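# Untie a plastic bag's handles and spread them apart

## Task

Undo the knot joining the plastic bag's two handles, then draw the handles' bases a long way from each other, with every item still inside the bag.

## Robot and tools

Robot: two arms, left_arm and right_arm, each with a parallel two-finger gripper and a wrist camera. left_arm sits on the +y side and right_arm on the -y side; these names do not tell you which side of an image they appear on. A camera stand stands behind the arms.

Frames. The scene frame has its origin at table-top height, halfway between the nominal arm bases, with +x pointing out over the table and +z up. The real bases are slightly off nominal: left_arm at (-0.034, +0.283, +0.038) m and right_arm at (+0.004, -0.284, +0.043) m, each turned a little about z. Each arm reports its own hand pose, targets and wrist-camera pose in its own base frame. The fixed camera and the table use the scene frame. Motion offsets are taken along the axes of that arm's current Hand target. On a gripper, the fingers point along its +z and close along its y. end_effector_position is the spot between the pads, roughly 1 cm short of the fingertips.

execute_actions(actions, cameras). actions is a list of actions. Each action is a list of at most 15 rows, and each row is one 1/30 s control step. If an action has fewer rows, its last row is repeated until 15 steps have run. A row always has 14 numbers in [-1, 1]: dx, dy, dz, rx, ry, rz, opening for left_arm, then the same seven for right_arm. The first six of each group are an offset from that arm's Hand target as it stood when the action began. Every row is measured from that same start, not from the row before it, so sending the same offset again in a new action moves the arm further. Scale: 1.0 equals 0.6 m or 180 degrees. rx, ry, rz form one rotation vector. opening is absolute: +1 is fully open (0.094 m) and -1 is closed. Six zeros for an arm re-command its current Hand target. cameras lists camera names, ["all"] or []. With an empty actions list you get images and the full status.

move(target, speed, blend, opening_speed, grip_force, blocking, cameras). target is either one 14-number row in the layout above or a list of up to 15 such rows. Every row is an offset from the Hand targets held when the move starts, not from the previous row. Each gripper follows a straight path. speed is the top speed in m/s, from 0.002 to 2.9 (default 0.25), and rotation is capped at twice that number in rad/s. You can give one value or one per target. blend, in metres, rounds the corners between listed targets; 0 means a full stop at each one. opening_speed is the rate of change of the opening on the -1..1 scale per second, at least 0.2. Use it to close gently on soft things like the bag. grip_force is the per-pad force limit in newtons, 10 to 50, given once or per arm. This task caps it at about 25 to 37 N. Lower settings close slowly. blocking=false returns after about 0.5 s while the move keeps going. A move lasts at most 10 s. It does not steer round obstacles or the other arm.

The result ends with a move: line giving how it ended. done means at rest within 10 mm and 2 degrees. The other endings are off_target, moving, held and fault. The line also names any limits that applied: paced means the pose was clipped, held means steps were withheld.

wait(seconds 0-10, cameras) lets time run with the last commands held. stop(cameras) brakes a running move. zoom_image(camera, region) enlarges [x0, y0, x1, y1] pixels, at most 504 by 504, of the newest image from cam_high, cam_left_wrist or cam_right_wrist. read_manual(section) returns licence text only. finished_scene(scene) ends the scene for good, with scene an integer 1 or 2. The bag must stay untied and spread apart with the robot no longer touching it.

Results. end_effector_position (m) and end_effector_quat_wxyz are given in the arm's base frame. Hand target is the last commanded pose after clipping, and the next offsets start from it. Tool commands gives the present gripper commands. grip_measured is the finger opening on the -1..1 scale and may read up to about 2.5 mm wide when empty. grip_effort_nm is the gripper motor effort, negative when closing. It is not a pad force. The result also lists joint positions, velocities (possibly marked within noise), torques and motor temperatures. A MOTOR HOT line appears at 75 °C. At 90 °C that arm folds up and stops working, and at 100 °C it drops. Holding loads or stretching an arm out heats the motors.

Behaviour. The commanded orientation is clipped to within 40 degrees of the measured one at every step. Friction and weight can leave the gripper short, low or tilted, especially far out, so check the pose after each move and correct it. Small moves may not happen at all or may drift. A gripper resting short of its target can be nudged by sending the missing distance as an offset. An arm that meets resistance keeps pushing until you command it back.

Images are 896x504 and come from cam_high (fixed), cam_left_wrist and cam_right_wrist, calibrated as given.

Avoid the following. Do not let the arms or grippers collide or squeeze each other, and never grab the other arm's fingers. Do not strike the table or other fixed or heavy objects hard. Do not let anything fall or be left off the table. Do not release parts while they are moving. Avoid fast collisions and hard pressing. Keep paths away from an arm's own base. Any arm stop is costly.

Each tool is called as a command line: name --argument value for each argument, lists and objects as JSON in quotes; but a table of rows of numbers goes row by row, as --pt "numbers of a row", without its own name.

## Session

execute_actions --actions '[]'

Scene clock: 0.00 s.
left_arm: end_effector_position=(+0.2297, -0.1787, +0.1510) grip_measured=+1.000 grip_effort_nm=n/a end_effector_quat_wxyz=(+0.392, +0.288, +0.848, -0.211) | right_arm: end_effector_position=(+0.2589, +0.0699, +0.1858) grip_measured=+1.000 grip_effort_nm=n/a end_effector_quat_wxyz=(+0.491, -0.109, +0.858, +0.100)
Joint positions: left_arm=[-0.519 0.849 0.57 -0.391 0.24 0.02 0.094] | right_arm=[0.182 0.62 0.549 -0.454 -0.125 0.001 0.094]
Joint velocities: within noise
Joint torques (N m): no reading
Motor temperatures (°C): left_arm=[21 28 27 29 21 20 19] | right_arm=[21 24 29 34 23 21 20]
Heat: left arm: 29 °C; right arm: 34 °C.
Hand target: left_arm +0.2333, -0.1813, +0.1640; +0.410, +0.290, +0.838, -0.215 | right_arm +0.2613, +0.0711, +0.1937; +0.500, -0.112, +0.853, +0.101
Tool commands: left_gripper/opening=+1.0 right_gripper/opening=+1.0

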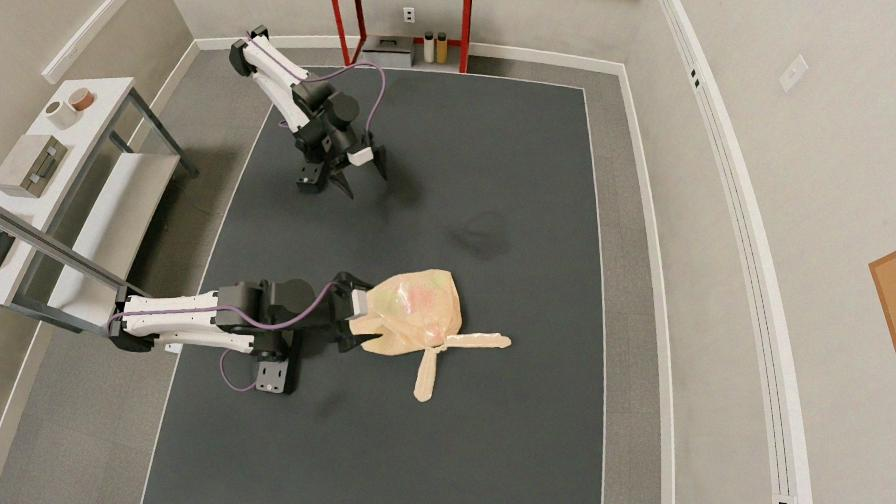

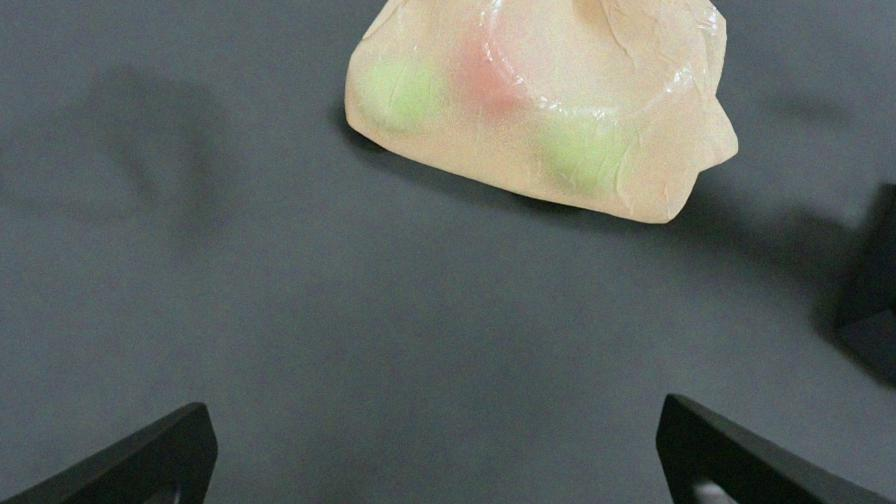

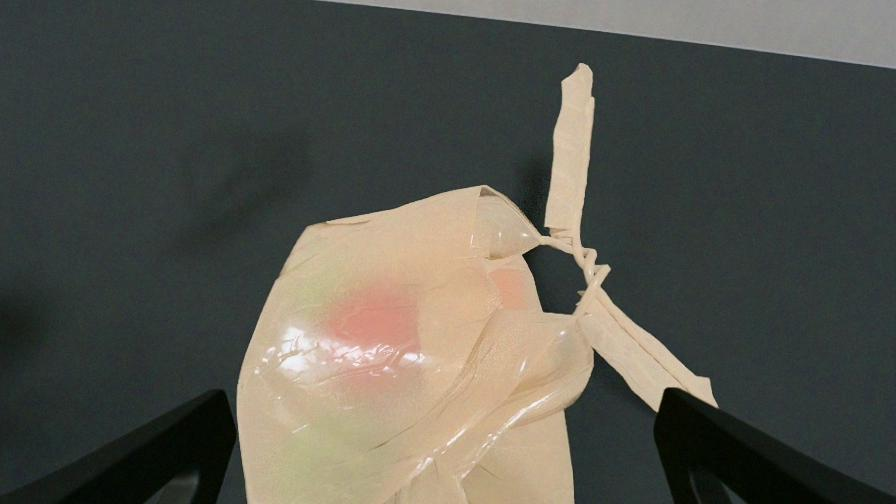

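zoom_image --camera "cam_right_wrist" --region '[440, 50, 740, 420]'

zoom_image --camera "cam_high" --region '[340, 250, 540, 420]'

Scaled by 1.362 from the camera's 896x504 image, which has a finer 1280x720 frame.

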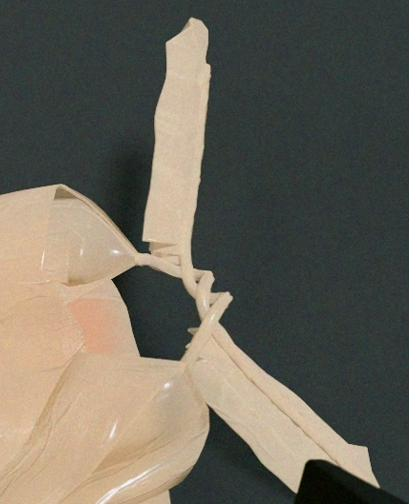

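Scaled by 2.520 from the camera's 896x504 image, which has a finer 1280x720 frame.

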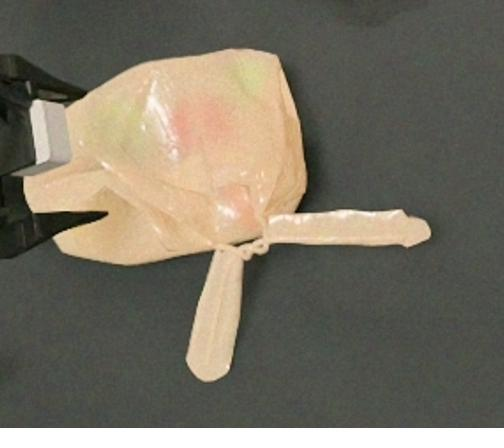

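move --target '[0,0,0,0,0,0,1,-0.06,-0.175,0.345,0.0675,0.335,0.075,1]' --cameras '["cam_right_wrist"]'

Scene clock: 78.40 s.
left_arm: end_effector_position=(+0.2297, -0.1787, +0.1510) grip_measured=+1.000 grip_effort_nm=0.00 end_effector_quat_wxyz=(+0.392, +0.288, +0.848, -0.211) | right_arm: end_effector_position=(+0.4773, +0.0353, +0.1084) grip_measured=+1.000 grip_effort_nm=0.02 end_effector_quat_wxyz=(+0.033, -0.011, +0.999, +0.009)
Joint positions: left_arm=[-0.519 0.849 0.57 -0.391 0.24 0.02 0.094] | right_arm=[0.069 2.43 2.471 -1.546 -0.013 0.047 0.094]
Joint torques (N m): left_arm=[0.01 -1.39 7.86 1.55 0.17 0.15] | right_arm=[-0.39 -11.71 7.45 0.21 0.04 0.16]
Motor temperatures (°C): left_arm=[21 26 32 30 20 19 19] | right_arm=[20 24 36 37 22 20 20]
Heat: left arm: 32 °C; right arm: 37 °C.
Hand target: left_arm +0.2333, -0.1813, +0.1640; +0.410, +0.290, +0.838, -0.215 | right_arm +0.4808, +0.0329, +0.1193; -0.001, +0.000, +1.000, +0.000
Off the commanded pose: left_arm 0.014 m, 2 deg | right_arm 0.012 m, 4 deg.
joint sent to its limit (right arm) — joint 4 (wrist pitch), lower limit. The joint targets are off in position and orientation.
move: off_target (left_arm, right_arm)
camera_calibration:
cam_right_wrist: T_world_to_cam=[[0.0196736, -0.999355, -0.0300578, 0.0294904], [-0.931993, -0.0292144, 0.361297, 0.447167], [-0.361942, 0.0209056, -0.931966, 0.364957], [0, 0, 0, 1]] pos_world=[0.54827, 0.0349055, 0.179453]
Images, in order (width x height): cam_right_wrist 896x504.

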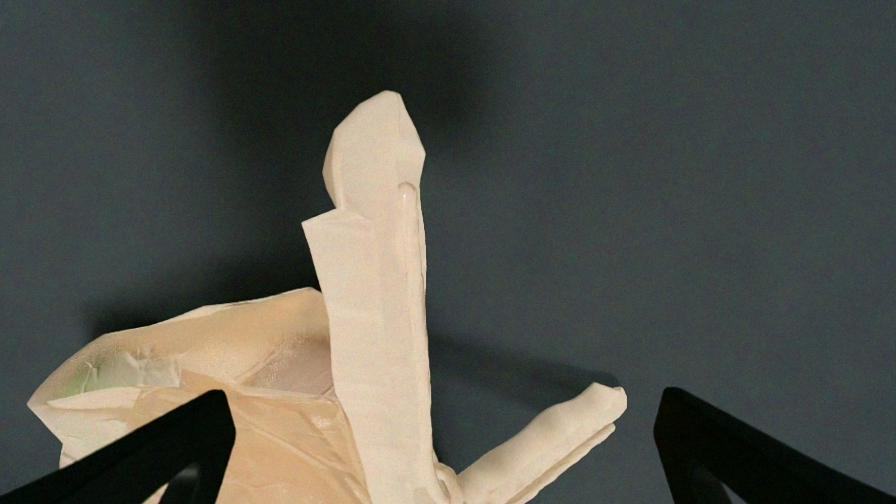

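move --target '[0,0,0,0,0,0,1,0.185,0,-0.05,0,-0.139,0,1]' --cameras '["all"]'

zoom_image --camera "cam_right_wrist" --region '[300, 100, 600, 350]'

Scene clock: 93.20 s.
left_arm: end_effector_position=(+0.2297, -0.1787, +0.1510) grip_measured=+1.000 grip_effort_nm=0.00 end_effector_quat_wxyz=(+0.392, +0.288, +0.848, -0.211) | right_arm: end_effector_position=(+0.3642, +0.0338, +0.1409) grip_measured=+1.000 grip_effort_nm=0.02 end_effector_quat_wxyz=(+0.192, -0.011, +0.981, +0.003)
Joint positions: left_arm=[-0.519 0.849 0.57 -0.391 0.24 0.02 0.094] | right_arm=[0.107 1.573 1.305 -0.918 0.031 0.08 0.094]
Joint torques (N m): left_arm=[0.01 -1.4 7.86 1.55 0.17 0.15] | right_arm=[0.38 -7.51 5.45 1.2 0.09 0.21]
Heat: left arm: 32 °C; right arm: 36 °C.
Hand target: left_arm +0.2333, -0.1813, +0.1640; +0.410, +0.290, +0.838, -0.215 | right_arm +0.3699, +0.0329, +0.1495; +0.216, +0.000, +0.976, +0.000
Off the commanded pose: left_arm 0.014 m, 2 deg | right_arm 0.010 m, 3 deg.
move: off_target (left_arm, right_arm)
camera_calibration:
cam_right_wrist: T_world_to_cam=[[0.0234085, -0.999614, -0.0149735, 0.0276755], [-0.99852, -0.0241132, 0.0487543, 0.398031], [-0.0490965, 0.0138101, -0.998699, 0.250052], [0, 0, 0, 1]] pos_world=[0.40907, 0.0338094, 0.230735]

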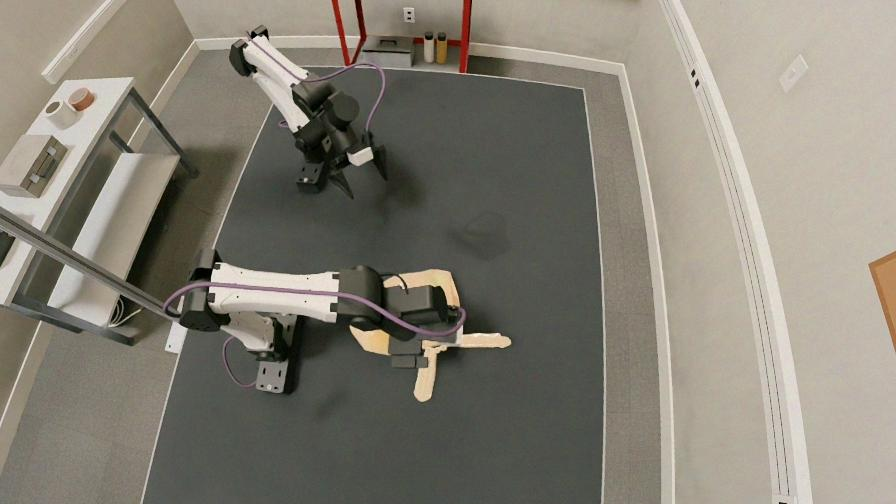

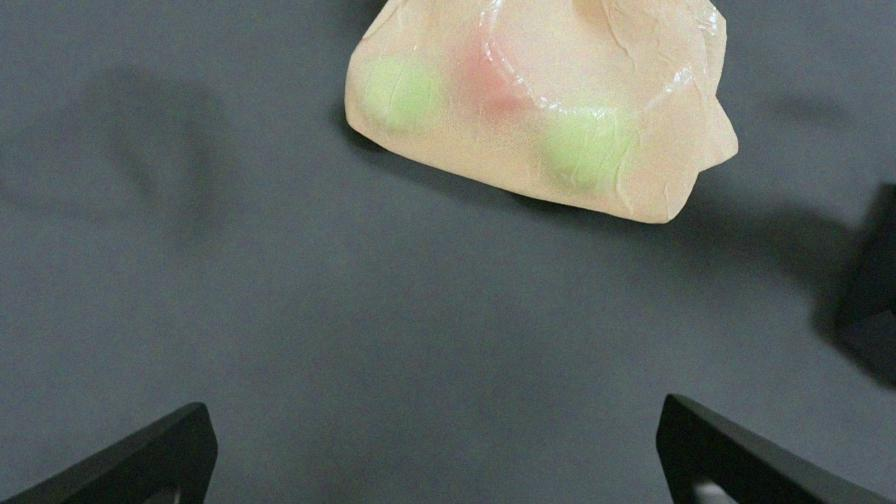

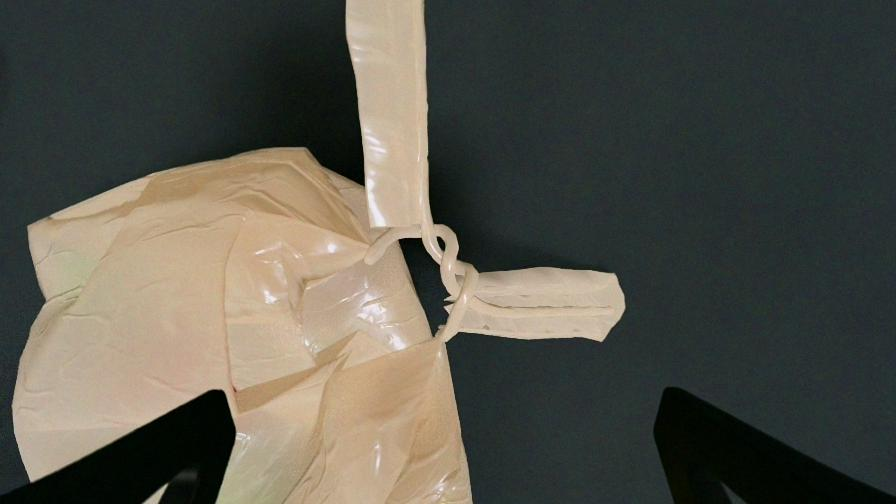

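Scaled by 1.680 from the camera's 896x504 image, which has a finer 1280x720 frame.

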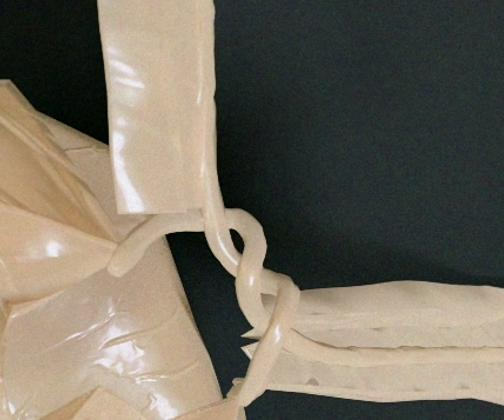

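move --pt "0 0 0 0 0 0 1 0.03 0.008 0.07 0 0 0 -0.2" --pt "0 0 0 0 0 0 1 0.057 0.008 0.139 0 0 0 -0.2" --speed 0.15 --cameras '["cam_right_wrist"]'

zoom_image --camera "cam_right_wrist" --region '[200, 200, 700, 504]'

Scene clock: 129.60 s.
left_arm: end_effector_position=(+0.2297, -0.1787, +0.1510) grip_measured=+1.000 grip_effort_nm=0.00 end_effector_quat_wxyz=(+0.392, +0.288, +0.848, -0.211) | right_arm: end_effector_position=(+0.3661, +0.0389, +0.0546) grip_measured=-0.198 grip_effort_nm=-0.11 end_effector_quat_wxyz=(+0.197, -0.011, +0.980, +0.002)
Joint positions: left_arm=[-0.519 0.849 0.57 -0.391 0.24 0.02 0.094] | right_arm=[0.124 1.64 1.02 -0.555 0.039 0.093 0.038]
Joint torques (N m): left_arm=[0.01 -1.39 7.87 1.55 0.17 0.15] | right_arm=[0.25 -6.32 5.53 1.27 0.11 0.15]
Motor temperatures (°C): left_arm=[21 25 33 30 20 18 19] | right_arm=[20 29 35 34 21 19 20]
Heat: left arm: 33 °C; right arm: 35 °C.
Hand target: left_arm +0.2333, -0.1813, +0.1640; +0.410, +0.290, +0.838, -0.215 | right_arm +0.3740, +0.0378, +0.0595; +0.216, +0.000, +0.976, +0.000
Off the commanded pose: left_arm 0.014 m, 2 deg | right_arm 0.009 m, 3 deg.
move: off_target (left_arm, right_arm)
camera_calibration:
cam_right_wrist: T_world_to_cam=[[0.0247004, -0.999595, -0.0141469, 0.0309219], [-0.998983, -0.0252142, 0.0373693, 0.405098], [-0.0377109, 0.0132095, -0.999201, 0.159788], [0, 0, 0, 1]] pos_world=[0.409948, 0.0390129, 0.14496]
Images, in order (width x height): cam_right_wrist 896x504.

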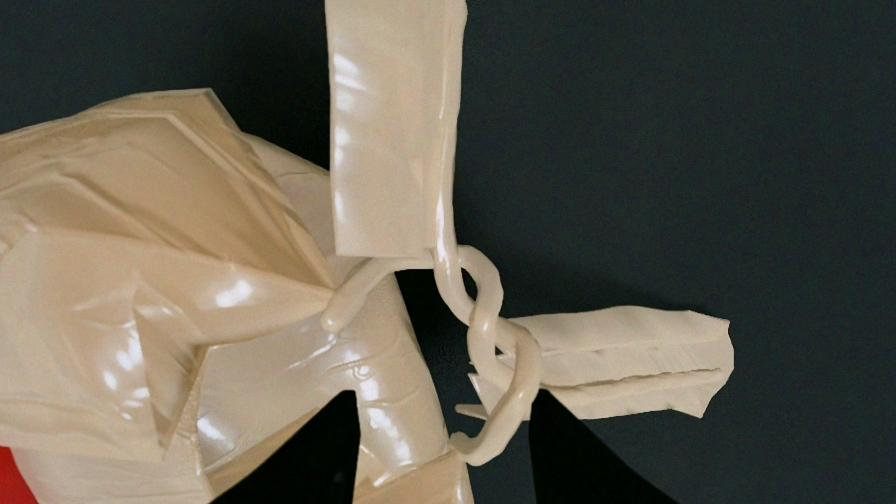

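Scaled by 1.008 from the camera's 896x504 image, which has a finer 1280x720 frame.

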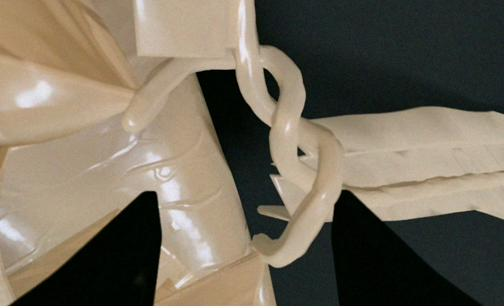

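move --pt "0 0 0 0 0 0 1 0.023 -0.008 0.026 0 0 0 -0.2" --pt "0 0 0 0 0 0 1 0.023 -0.008 0.026 0 0 0 -1" --speed 0.15 --cameras '["cam_right_wrist"]'

Scene clock: 145.67 s.
left_arm: end_effector_position=(+0.2297, -0.1787, +0.1510) grip_measured=+1.000 grip_effort_nm=0.00 end_effector_quat_wxyz=(+0.392, +0.288, +0.848, -0.211) | right_arm: end_effector_position=(+0.3620, +0.0339, +0.0379) grip_measured=-0.909 grip_effort_nm=-0.54 end_effector_quat_wxyz=(+0.203, -0.002, +0.979, +0.002)
Joint positions: left_arm=[-0.519 0.849 0.57 -0.391 0.24 0.02 0.094] | right_arm=[0.112 1.643 0.946 -0.467 0.039 0.1 0.004]
Joint torques (N m): left_arm=[0.02 -1.39 7.86 1.55 0.17 0.15] | right_arm=[-0.46 -5.76 5.12 1.27 0.01 0.03]
Heat: left arm: 33 °C; right arm: 34 °C.
Hand target: left_arm +0.2333, -0.1813, +0.1640; +0.410, +0.290, +0.838, -0.215 | right_arm +0.3681, +0.0330, +0.0395; +0.216, +0.000, +0.976, +0.000
Off the commanded pose: left_arm 0.014 m, 2 deg | right_arm 0.006 m, 2 deg.
move: off_target (left_arm)
camera_calibration:
cam_right_wrist: T_world_to_cam=[[0.00704613, -0.99982, -0.0176136, 0.0323757], [-0.999613, -0.00751626, 0.0267692, 0.401479], [-0.0268968, 0.0174181, -0.999486, 0.138932], [0, 0, 0, 1]] pos_world=[0.404832, 0.0329675, 0.128683]
Images, in order (width x height): cam_right_wrist 896x504.

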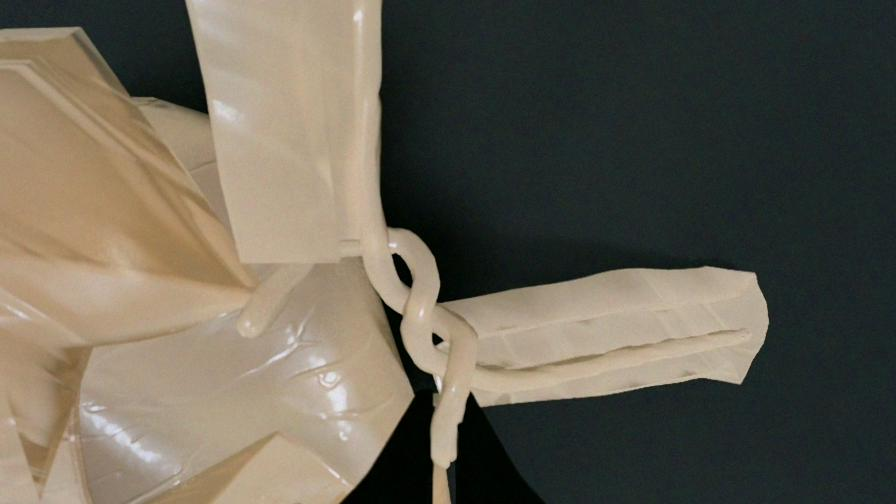

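move --target '[0,0,0,0,0,0,1,0.062,0,-0.065,0,0,0,-1]' --speed 0.08 --cameras '["cam_right_wrist"]'

Scene clock: 151.30 s.
left_arm: end_effector_position=(+0.2297, -0.1787, +0.1510) grip_measured=+1.000 grip_effort_nm=0.00 end_effector_quat_wxyz=(+0.392, +0.288, +0.848, -0.211) | right_arm: end_effector_position=(+0.3222, +0.0354, +0.0549) grip_measured=-0.909 grip_effort_nm=-0.54 end_effector_quat_wxyz=(+0.215, -0.007, +0.977, +0.005)
Joint positions: left_arm=[-0.519 0.849 0.57 -0.391 0.24 0.02 0.094] | right_arm=[0.132 1.445 0.817 -0.512 0.042 0.107 0.004]
Joint torques (N m): left_arm=[0.01 -1.4 7.87 1.55 0.17 0.15] | right_arm=[0.42 -6.43 5.18 0.87 0.1 0.14]
Heat: left arm: 33 °C; right arm: 34 °C.
Hand target: left_arm +0.2333, -0.1813, +0.1640; +0.410, +0.290, +0.838, -0.215 | right_arm +0.3179, +0.0330, +0.0592; +0.216, +0.000, +0.976, +0.000
Off the commanded pose: left_arm 0.014 m, 2 deg | right_arm 0.007 m, 1 deg.
move: off_target (left_arm)
camera_calibration:
cam_right_wrist: T_world_to_cam=[[0.0191702, -0.999603, -0.0206547, 0.0306478], [-0.999813, -0.0192165, 0.00204491, 0.363076], [-0.00244101, 0.0206116, -0.999785, 0.146877], [0, 0, 0, 1]] pos_world=[0.362779, 0.0345853, 0.146736]
Images, in order (width x height): cam_right_wrist 896x504.

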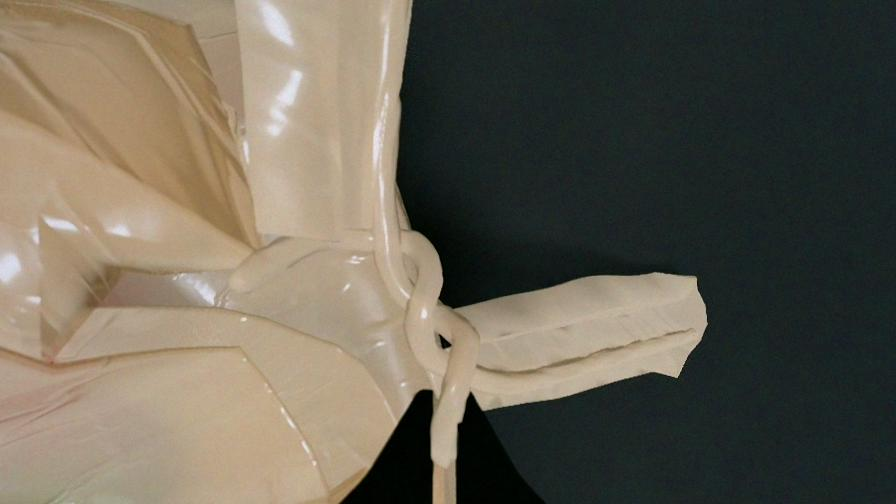

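move --target '[0,0,0,0,0,0,1,0.12,0,-0.115,0,0,0,-1]' --speed 0.08 --cameras '["cam_right_wrist","cam_high"]'

Scene clock: 157.90 s.
left_arm: end_effector_position=(+0.2297, -0.1787, +0.1510) grip_measured=+1.000 grip_effort_nm=0.00 end_effector_quat_wxyz=(+0.392, +0.288, +0.848, -0.211) | right_arm: end_effector_position=(+0.2296, +0.0369, +0.0925) grip_measured=-0.909 grip_effort_nm=-0.54 end_effector_quat_wxyz=(+0.222, -0.008, +0.975, +0.008)
Joint positions: left_arm=[-0.519 0.849 0.57 -0.391 0.24 0.02 0.094] | right_arm=[0.215 0.988 0.678 -0.819 0.074 0.182 0.004]
Joint torques (N m): left_arm=[0.02 -1.4 7.87 1.55 0.17 0.15] | right_arm=[0.53 -2.37 5.37 0.78 0.12 0.19]
Heat: left arm: 33 °C; right arm: 34 °C.
Hand target: left_arm +0.2333, -0.1813, +0.1640; +0.410, +0.290, +0.838, -0.215 | right_arm +0.2235, +0.0329, +0.0914; +0.216, +0.000, +0.976, +0.000
Off the commanded pose: left_arm 0.014 m, 2 deg | right_arm 0.007 m, 1 deg.
move: off_target (left_arm)
camera_calibration:
cam_right_wrist: T_world_to_cam=[[0.0207302, -0.999461, -0.0254595, 0.0347894], [-0.999714, -0.0204179, -0.012468, 0.271906], [0.0119415, 0.0257106, -0.999598, 0.180664], [0, 0, 0, 1]] pos_world=[0.268949, 0.0356774, 0.184867]
Images, in order (width x height): cam_high 896x504, cam_right_wrist 896x504.

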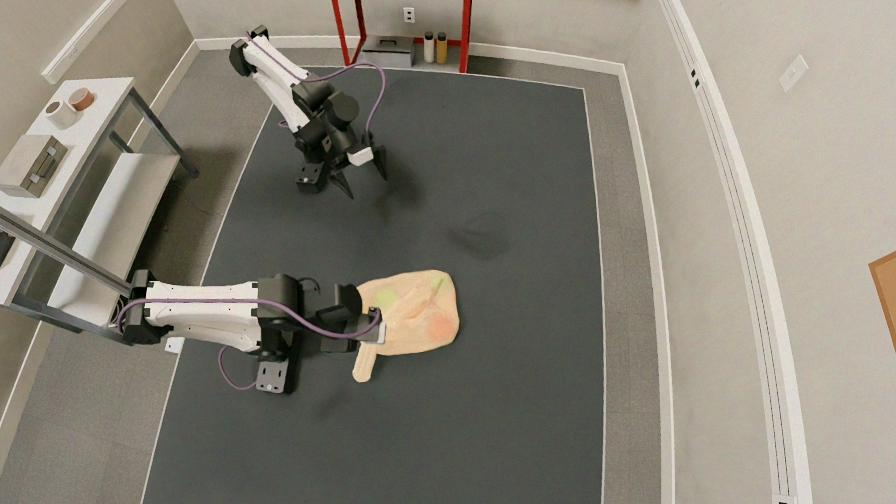

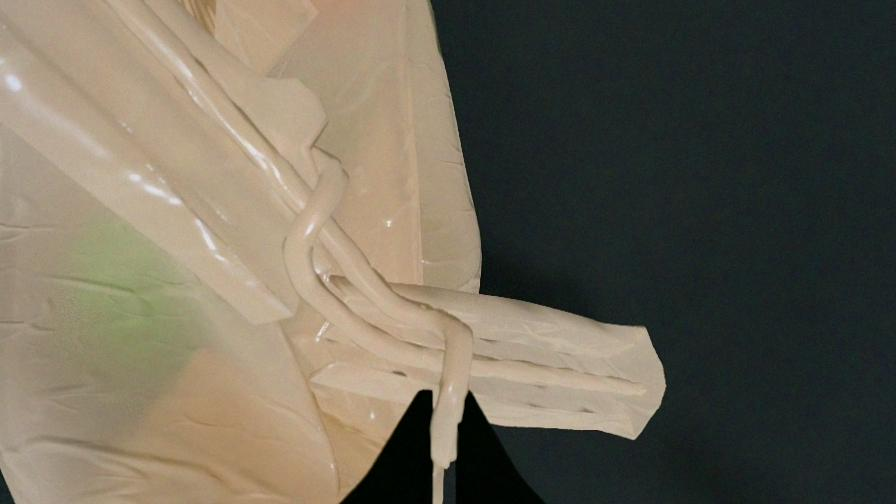

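move --target '[0,0,0,0,0,0,1,0,-0.25,-0.11,0,0,0,-1]' --speed 0.08 --cameras '["cam_right_wrist","cam_high"]'

Scene clock: 168.07 s.
left_arm: end_effector_position=(+0.2297, -0.1787, +0.1510) grip_measured=+1.000 grip_effort_nm=0.00 end_effector_quat_wxyz=(+0.392, +0.288, +0.848, -0.211) | right_arm: end_effector_position=(+0.1931, -0.1144, +0.1404) grip_measured=-0.909 grip_effort_nm=-0.54 end_effector_quat_wxyz=(+0.206, +0.008, +0.979, +0.004)
Joint positions: left_arm=[-0.519 0.849 0.57 -0.391 0.24 0.02 0.094] | right_arm=[-0.753 1.079 0.934 -1.119 -0.283 -0.693 0.004]
Joint torques (N m): left_arm=[0.02 -1.4 7.86 1.55 0.17 0.15] | right_arm=[-0.31 -1.72 8.49 0.64 -0.32 -0.16]
Heat: left arm: 33 °C; right arm: 34 °C.
Hand target: left_arm +0.2333, -0.1813, +0.1640; +0.410, +0.290, +0.838, -0.215 | right_arm +0.1957, -0.1171, +0.1511; +0.216, +0.000, +0.976, +0.000
Off the commanded pose: left_arm 0.014 m, 2 deg | right_arm 0.011 m, 2 deg.
move: off_target (left_arm, right_arm)
camera_calibration:
cam_right_wrist: T_world_to_cam=[[-0.0112096, -0.999607, -0.0256981, -0.108254], [-0.999732, 0.0106825, 0.0205568, 0.231851], [-0.0202742, 0.0259217, -0.999458, 0.239176], [0, 0, 0, 1]] pos_world=[0.235424, -0.116888, 0.231498]
Images, in order (width x height): cam_high 896x504, cam_right_wrist 896x504.

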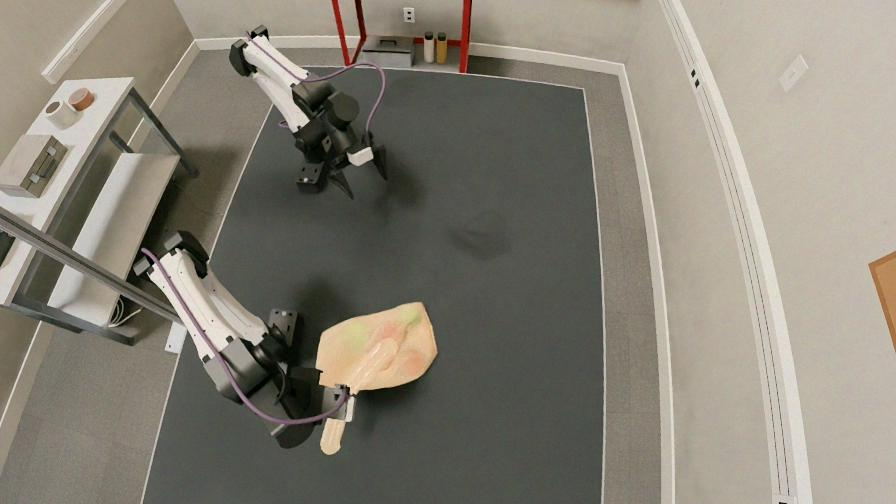

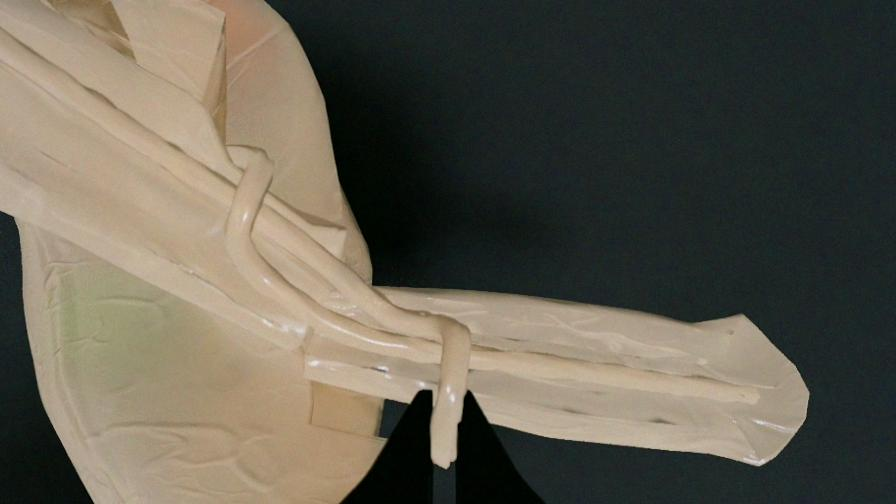

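move --pt "0 0 0 0 0 0 1 -0.177 0.083 -0.065 0 0 0 -1" --pt "0 0 0 0 0 0 1 -0.313 0.55 0 0 0 0 -1" --pt "0 0 0 0 0 0 1 -0.278 0.55 0.075 0 0 0 -1" --speed 0.12 --blend 0.02 --cameras '["all"]'

Scene clock: 182.90 s.
left_arm: end_effector_position=(+0.2297, -0.1787, +0.1510) grip_measured=+1.000 grip_effort_nm=0.00 end_effector_quat_wxyz=(+0.392, +0.288, +0.848, -0.211) | right_arm: end_effector_position=(+0.3611, +0.2113, +0.1652) grip_measured=-0.909 grip_effort_nm=-0.54 end_effector_quat_wxyz=(+0.186, -0.014, +0.982, -0.013)
Joint positions: left_arm=[-0.519 0.849 0.57 -0.391 0.24 0.02 0.094] | right_arm=[0.626 1.86 1.744 -1.159 0.234 0.563 0.004]
Joint torques (N m): left_arm=[0.01 -1.39 7.86 1.55 0.17 0.15] | right_arm=[0.17 -10.52 5.39 1.07 0.21 0.16]
Heat: left arm: 34 °C; right arm: 35 °C.
Hand target: left_arm +0.2333, -0.1813, +0.1640; +0.410, +0.290, +0.838, -0.215 | right_arm +0.3659, +0.2129, +0.1809; +0.216, +0.000, +0.976, +0.000
Off the commanded pose: left_arm 0.014 m, 2 deg | right_arm 0.016 m, 4 deg.
move: off_target (left_arm, right_arm)
camera_calibration:
cam_right_wrist: T_world_to_cam=[[0.0233323, -0.999569, 0.0177992, 0.200154], [-0.997871, -0.0222008, 0.0613162, 0.395279], [-0.0608946, -0.019192, -0.99796, 0.282875], [0, 0, 0, 1]] pos_world=[0.406993, 0.214273, 0.254498]

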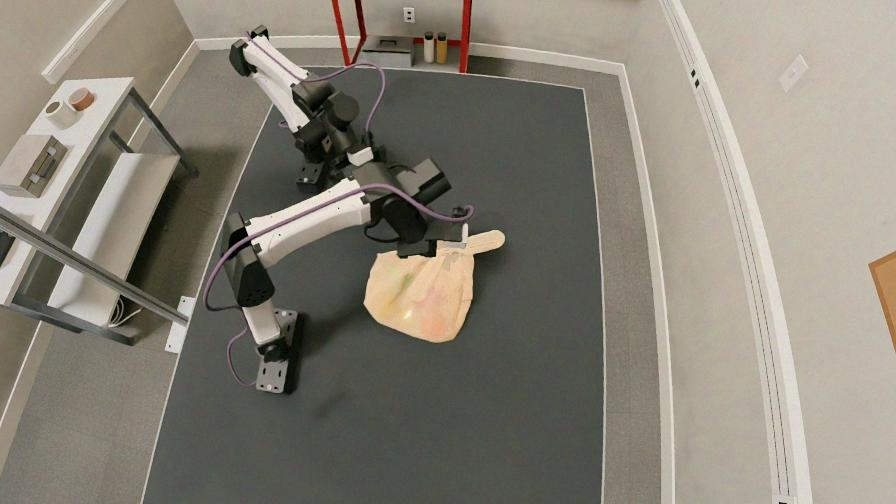

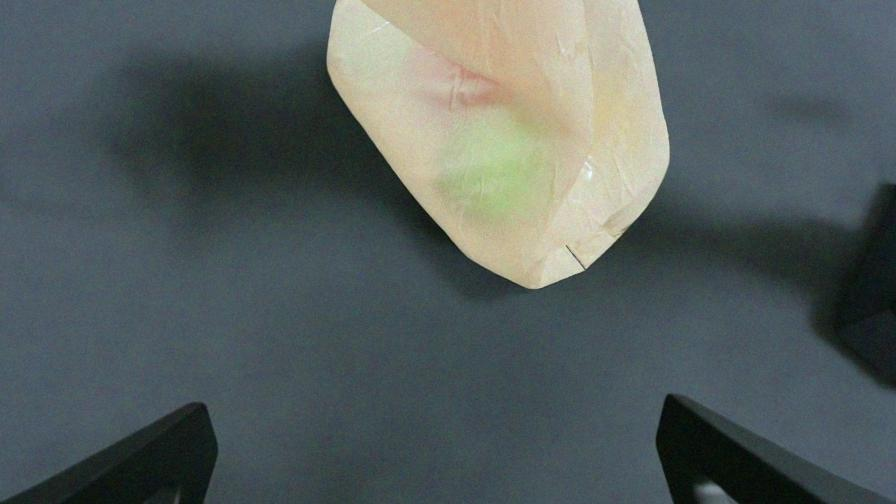

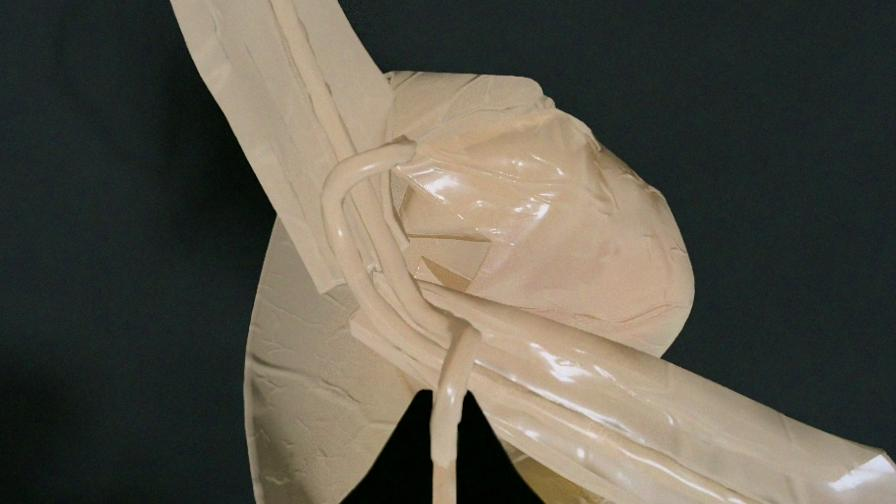

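move --target '[0,0,0,0,0,0,1,-0.04,-0.183,0.073,-0.151,0,0.07,-1]' --speed 0.1 --cameras '["all"]'

Scene clock: 235.97 s.
left_arm: end_effector_position=(+0.2297, -0.1787, +0.1510) grip_measured=+1.000 grip_effort_nm=0.00 end_effector_quat_wxyz=(+0.392, +0.288, +0.848, -0.211) | right_arm: end_effector_position=(+0.4002, +0.1031, +0.1407) grip_measured=-0.909 grip_effort_nm=-0.54 end_effector_quat_wxyz=(+0.183, +0.069, +0.950, +0.245)
Joint positions: left_arm=[-0.519 0.849 0.57 -0.391 0.24 0.02 0.094] | right_arm=[0.08 1.686 1.336 -0.748 -0.42 0.328 0.004]
Joint torques (N m): left_arm=[0.02 -1.4 7.86 1.55 0.17 0.15] | right_arm=[-0.12 -8.17 5.68 1.41 -0.35 -0.2]
Heat: left arm: 34 °C; right arm: 33 °C.
Hand target: left_arm +0.2333, -0.1813, +0.1640; +0.410, +0.290, +0.838, -0.215 | right_arm +0.4061, +0.1031, +0.1512; +0.209, +0.056, +0.943, +0.253
Off the commanded pose: left_arm 0.014 m, 2 deg | right_arm 0.012 m, 4 deg.
move: off_target (left_arm, right_arm)
camera_calibration:
cam_right_wrist: T_world_to_cam=[[-0.0405849, -0.863766, -0.502256, 0.176352], [-0.998284, 0.0138139, 0.0569097, 0.43043], [-0.0422186, 0.503703, -0.862844, 0.178252], [0, 0, 0, 1]] pos_world=[0.444374, 0.0565946, 0.217882]

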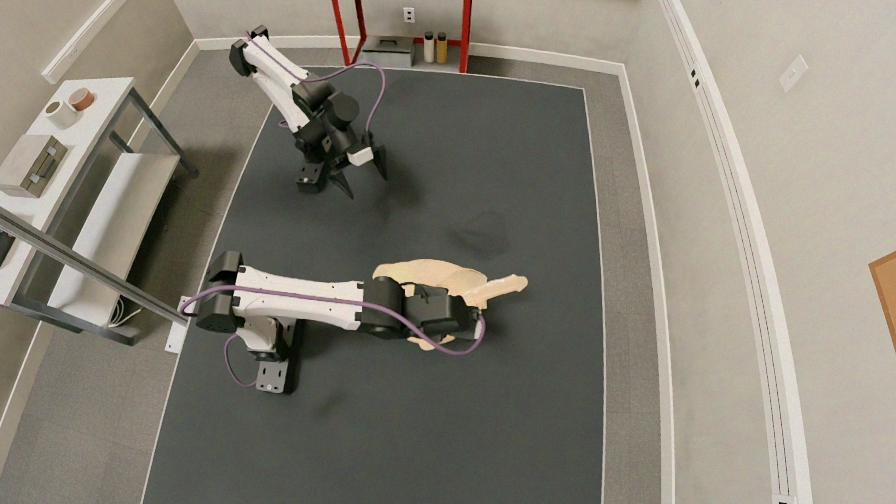

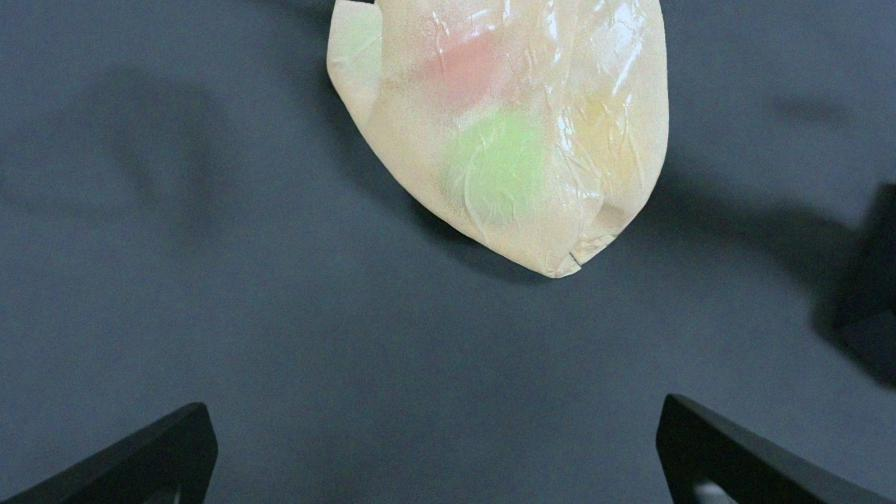

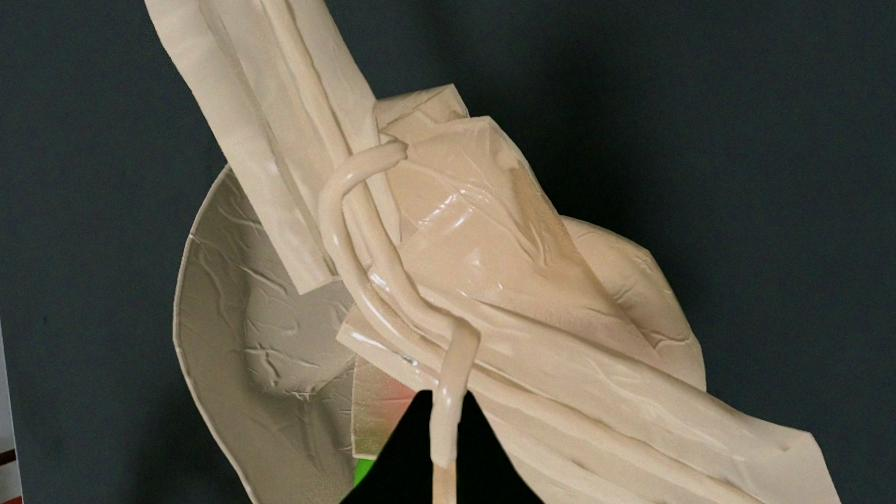

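move --target '[0,0,0,0,0,0,1,0,0,0,0,0,0.36,-1]' --speed 0.3 --cameras '["all"]'

Scene clock: 272.30 s.
left_arm: end_effector_position=(+0.2297, -0.1787, +0.1510) grip_measured=+1.000 grip_effort_nm=0.00 end_effector_quat_wxyz=(+0.392, +0.288, +0.848, -0.211) | right_arm: end_effector_position=(+0.3999, +0.1038, +0.1410) grip_measured=-0.909 grip_effort_nm=-0.54 end_effector_quat_wxyz=(+0.027, +0.553, +0.775, +0.306)
Joint positions: left_arm=[-0.519 0.849 0.57 -0.391 0.24 0.02 0.094] | right_arm=[0.08 1.686 1.336 -0.748 -0.425 1.423 0.004]
Joint torques (N m): left_arm=[0.01 -1.39 7.86 1.55 0.17 0.15] | right_arm=[-0.21 -8.18 5.56 1.35 -0.35 0.16]
Heat: left arm: 35 °C; right arm: 32 °C.
Hand target: left_arm +0.2333, -0.1813, +0.1640; +0.410, +0.290, +0.838, -0.215 | right_arm +0.4061, +0.1031, +0.1512; +0.041, +0.552, +0.767, +0.325
Off the commanded pose: left_arm 0.014 m, 2 deg | right_arm 0.012 m, 3 deg.
move: off_target (left_arm, right_arm)
camera_calibration:
cam_right_wrist: T_world_to_cam=[[-0.836198, -0.192063, -0.513697, 0.427146], [-0.51312, 0.604639, 0.609195, 0.0970158], [0.193598, 0.772996, -0.60415, 0.0193463], [0, 0, 0, 1]] pos_world=[0.403214, 0.00842447, 0.17201]

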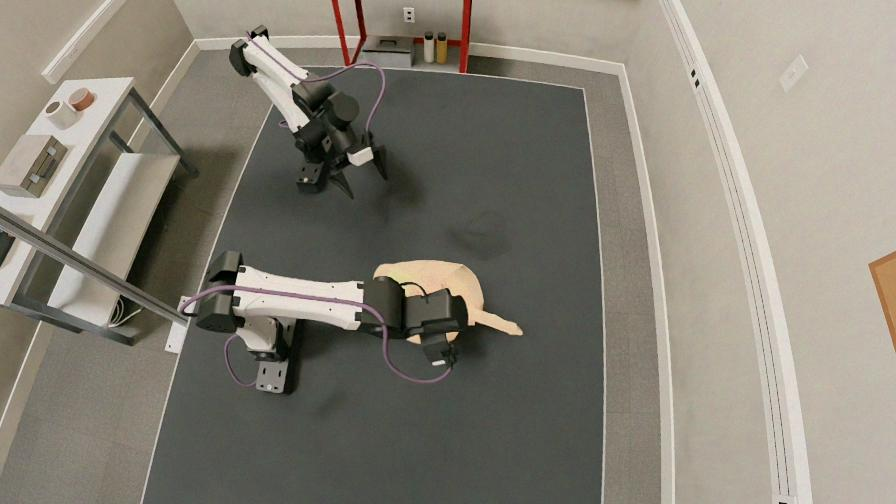

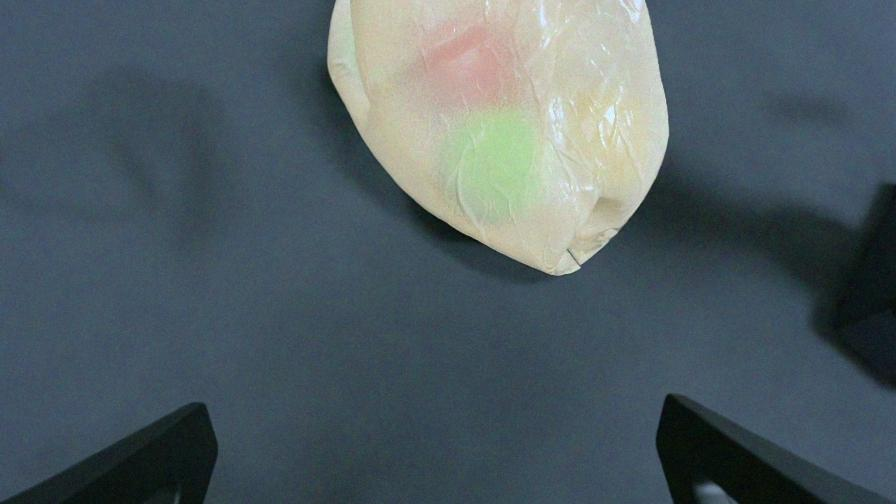

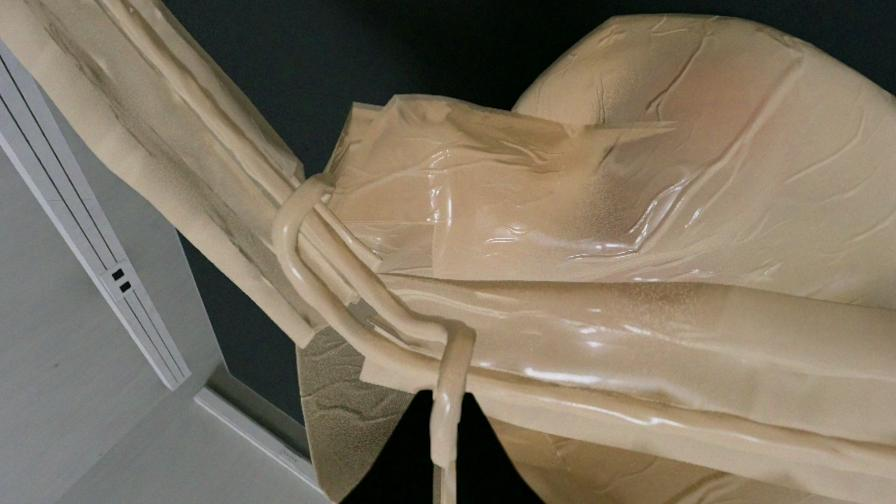

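move --target '[-0.297,0.02,0.41,-0.0376,0.0258,0.0204,0.3,0,0,0,0,0,0,-1]' --speed 0.2 --cameras '["all"]'

Scene clock: 296.53 s.
left_arm: end_effector_position=(+0.4669, -0.3678, +0.1550) grip_measured=+0.303 grip_effort_nm=-0.14 end_effector_quat_wxyz=(+0.392, +0.299, +0.859, -0.140) | right_arm: end_effector_position=(+0.3999, +0.1038, +0.1410) grip_measured=-0.909 grip_effort_nm=-0.54 end_effector_quat_wxyz=(+0.027, +0.553, +0.775, +0.306)
Joint positions: left_arm=[-0.664 2.11 1.779 -0.382 0.01 0.002 0.061] | right_arm=[0.08 1.686 1.336 -0.748 -0.425 1.423 0.004]
Joint torques (N m): left_arm=[-0.43 -9.17 9.96 1.2 -0.07 0.16] | right_arm=[-0.08 -8.1 5.63 1.37 -0.27 0.12]
Heat: left arm: 35 °C; right arm: 32 °C.
Hand target: left_arm +0.4679, -0.3747, +0.1663; +0.398, +0.300, +0.855, -0.140 | right_arm +0.4061, +0.1031, +0.1512; +0.041, +0.552, +0.767, +0.325
Off the commanded pose: left_arm 0.013 m, 1 deg | right_arm 0.012 m, 3 deg.
move: off_target (left_arm, right_arm)
camera_calibration:
cam_left_wrist: T_world_to_cam=[[-0.636155, -0.771443, 0.0135039, 0.00963114], [-0.703809, 0.573031, -0.419867, 0.643667], [0.316166, -0.276605, -0.907485, -0.0170952], [0, 0, 0, 1]] pos_world=[0.46455, -0.36614, 0.254611]
cam_right_wrist: T_world_to_cam=[[-0.836198, -0.192063, -0.513697, 0.427146], [-0.51312, 0.604639, 0.609195, 0.0970158], [0.193598, 0.772996, -0.60415, 0.0193463], [0, 0, 0, 1]] pos_world=[0.403214, 0.00842447, 0.17201]

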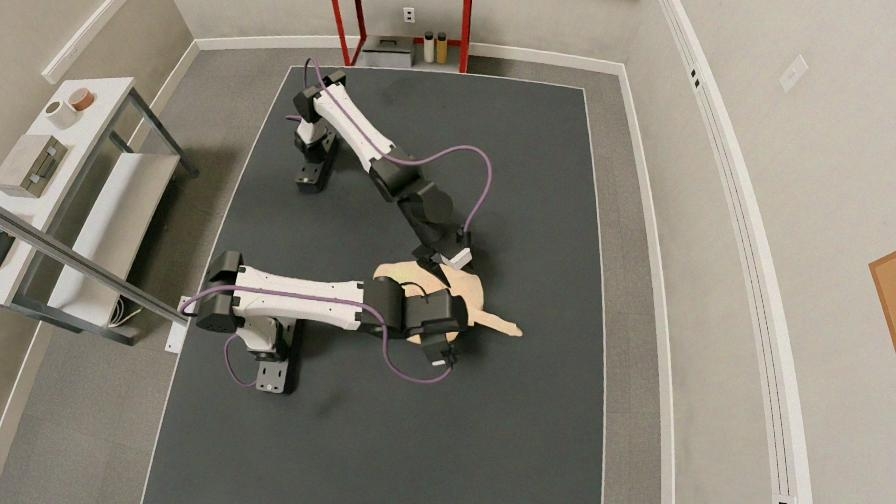

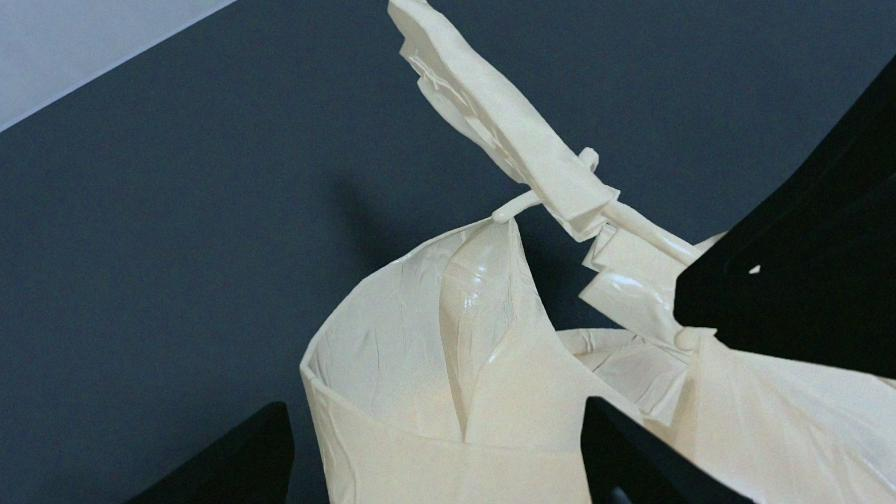

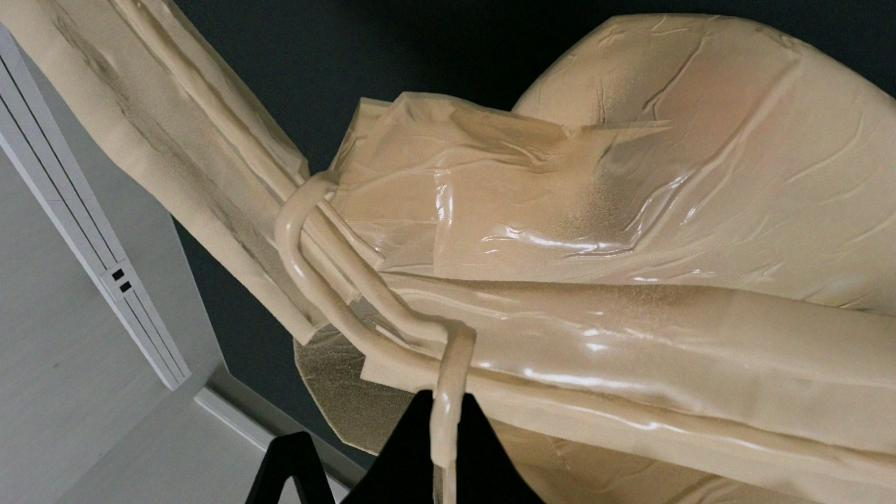

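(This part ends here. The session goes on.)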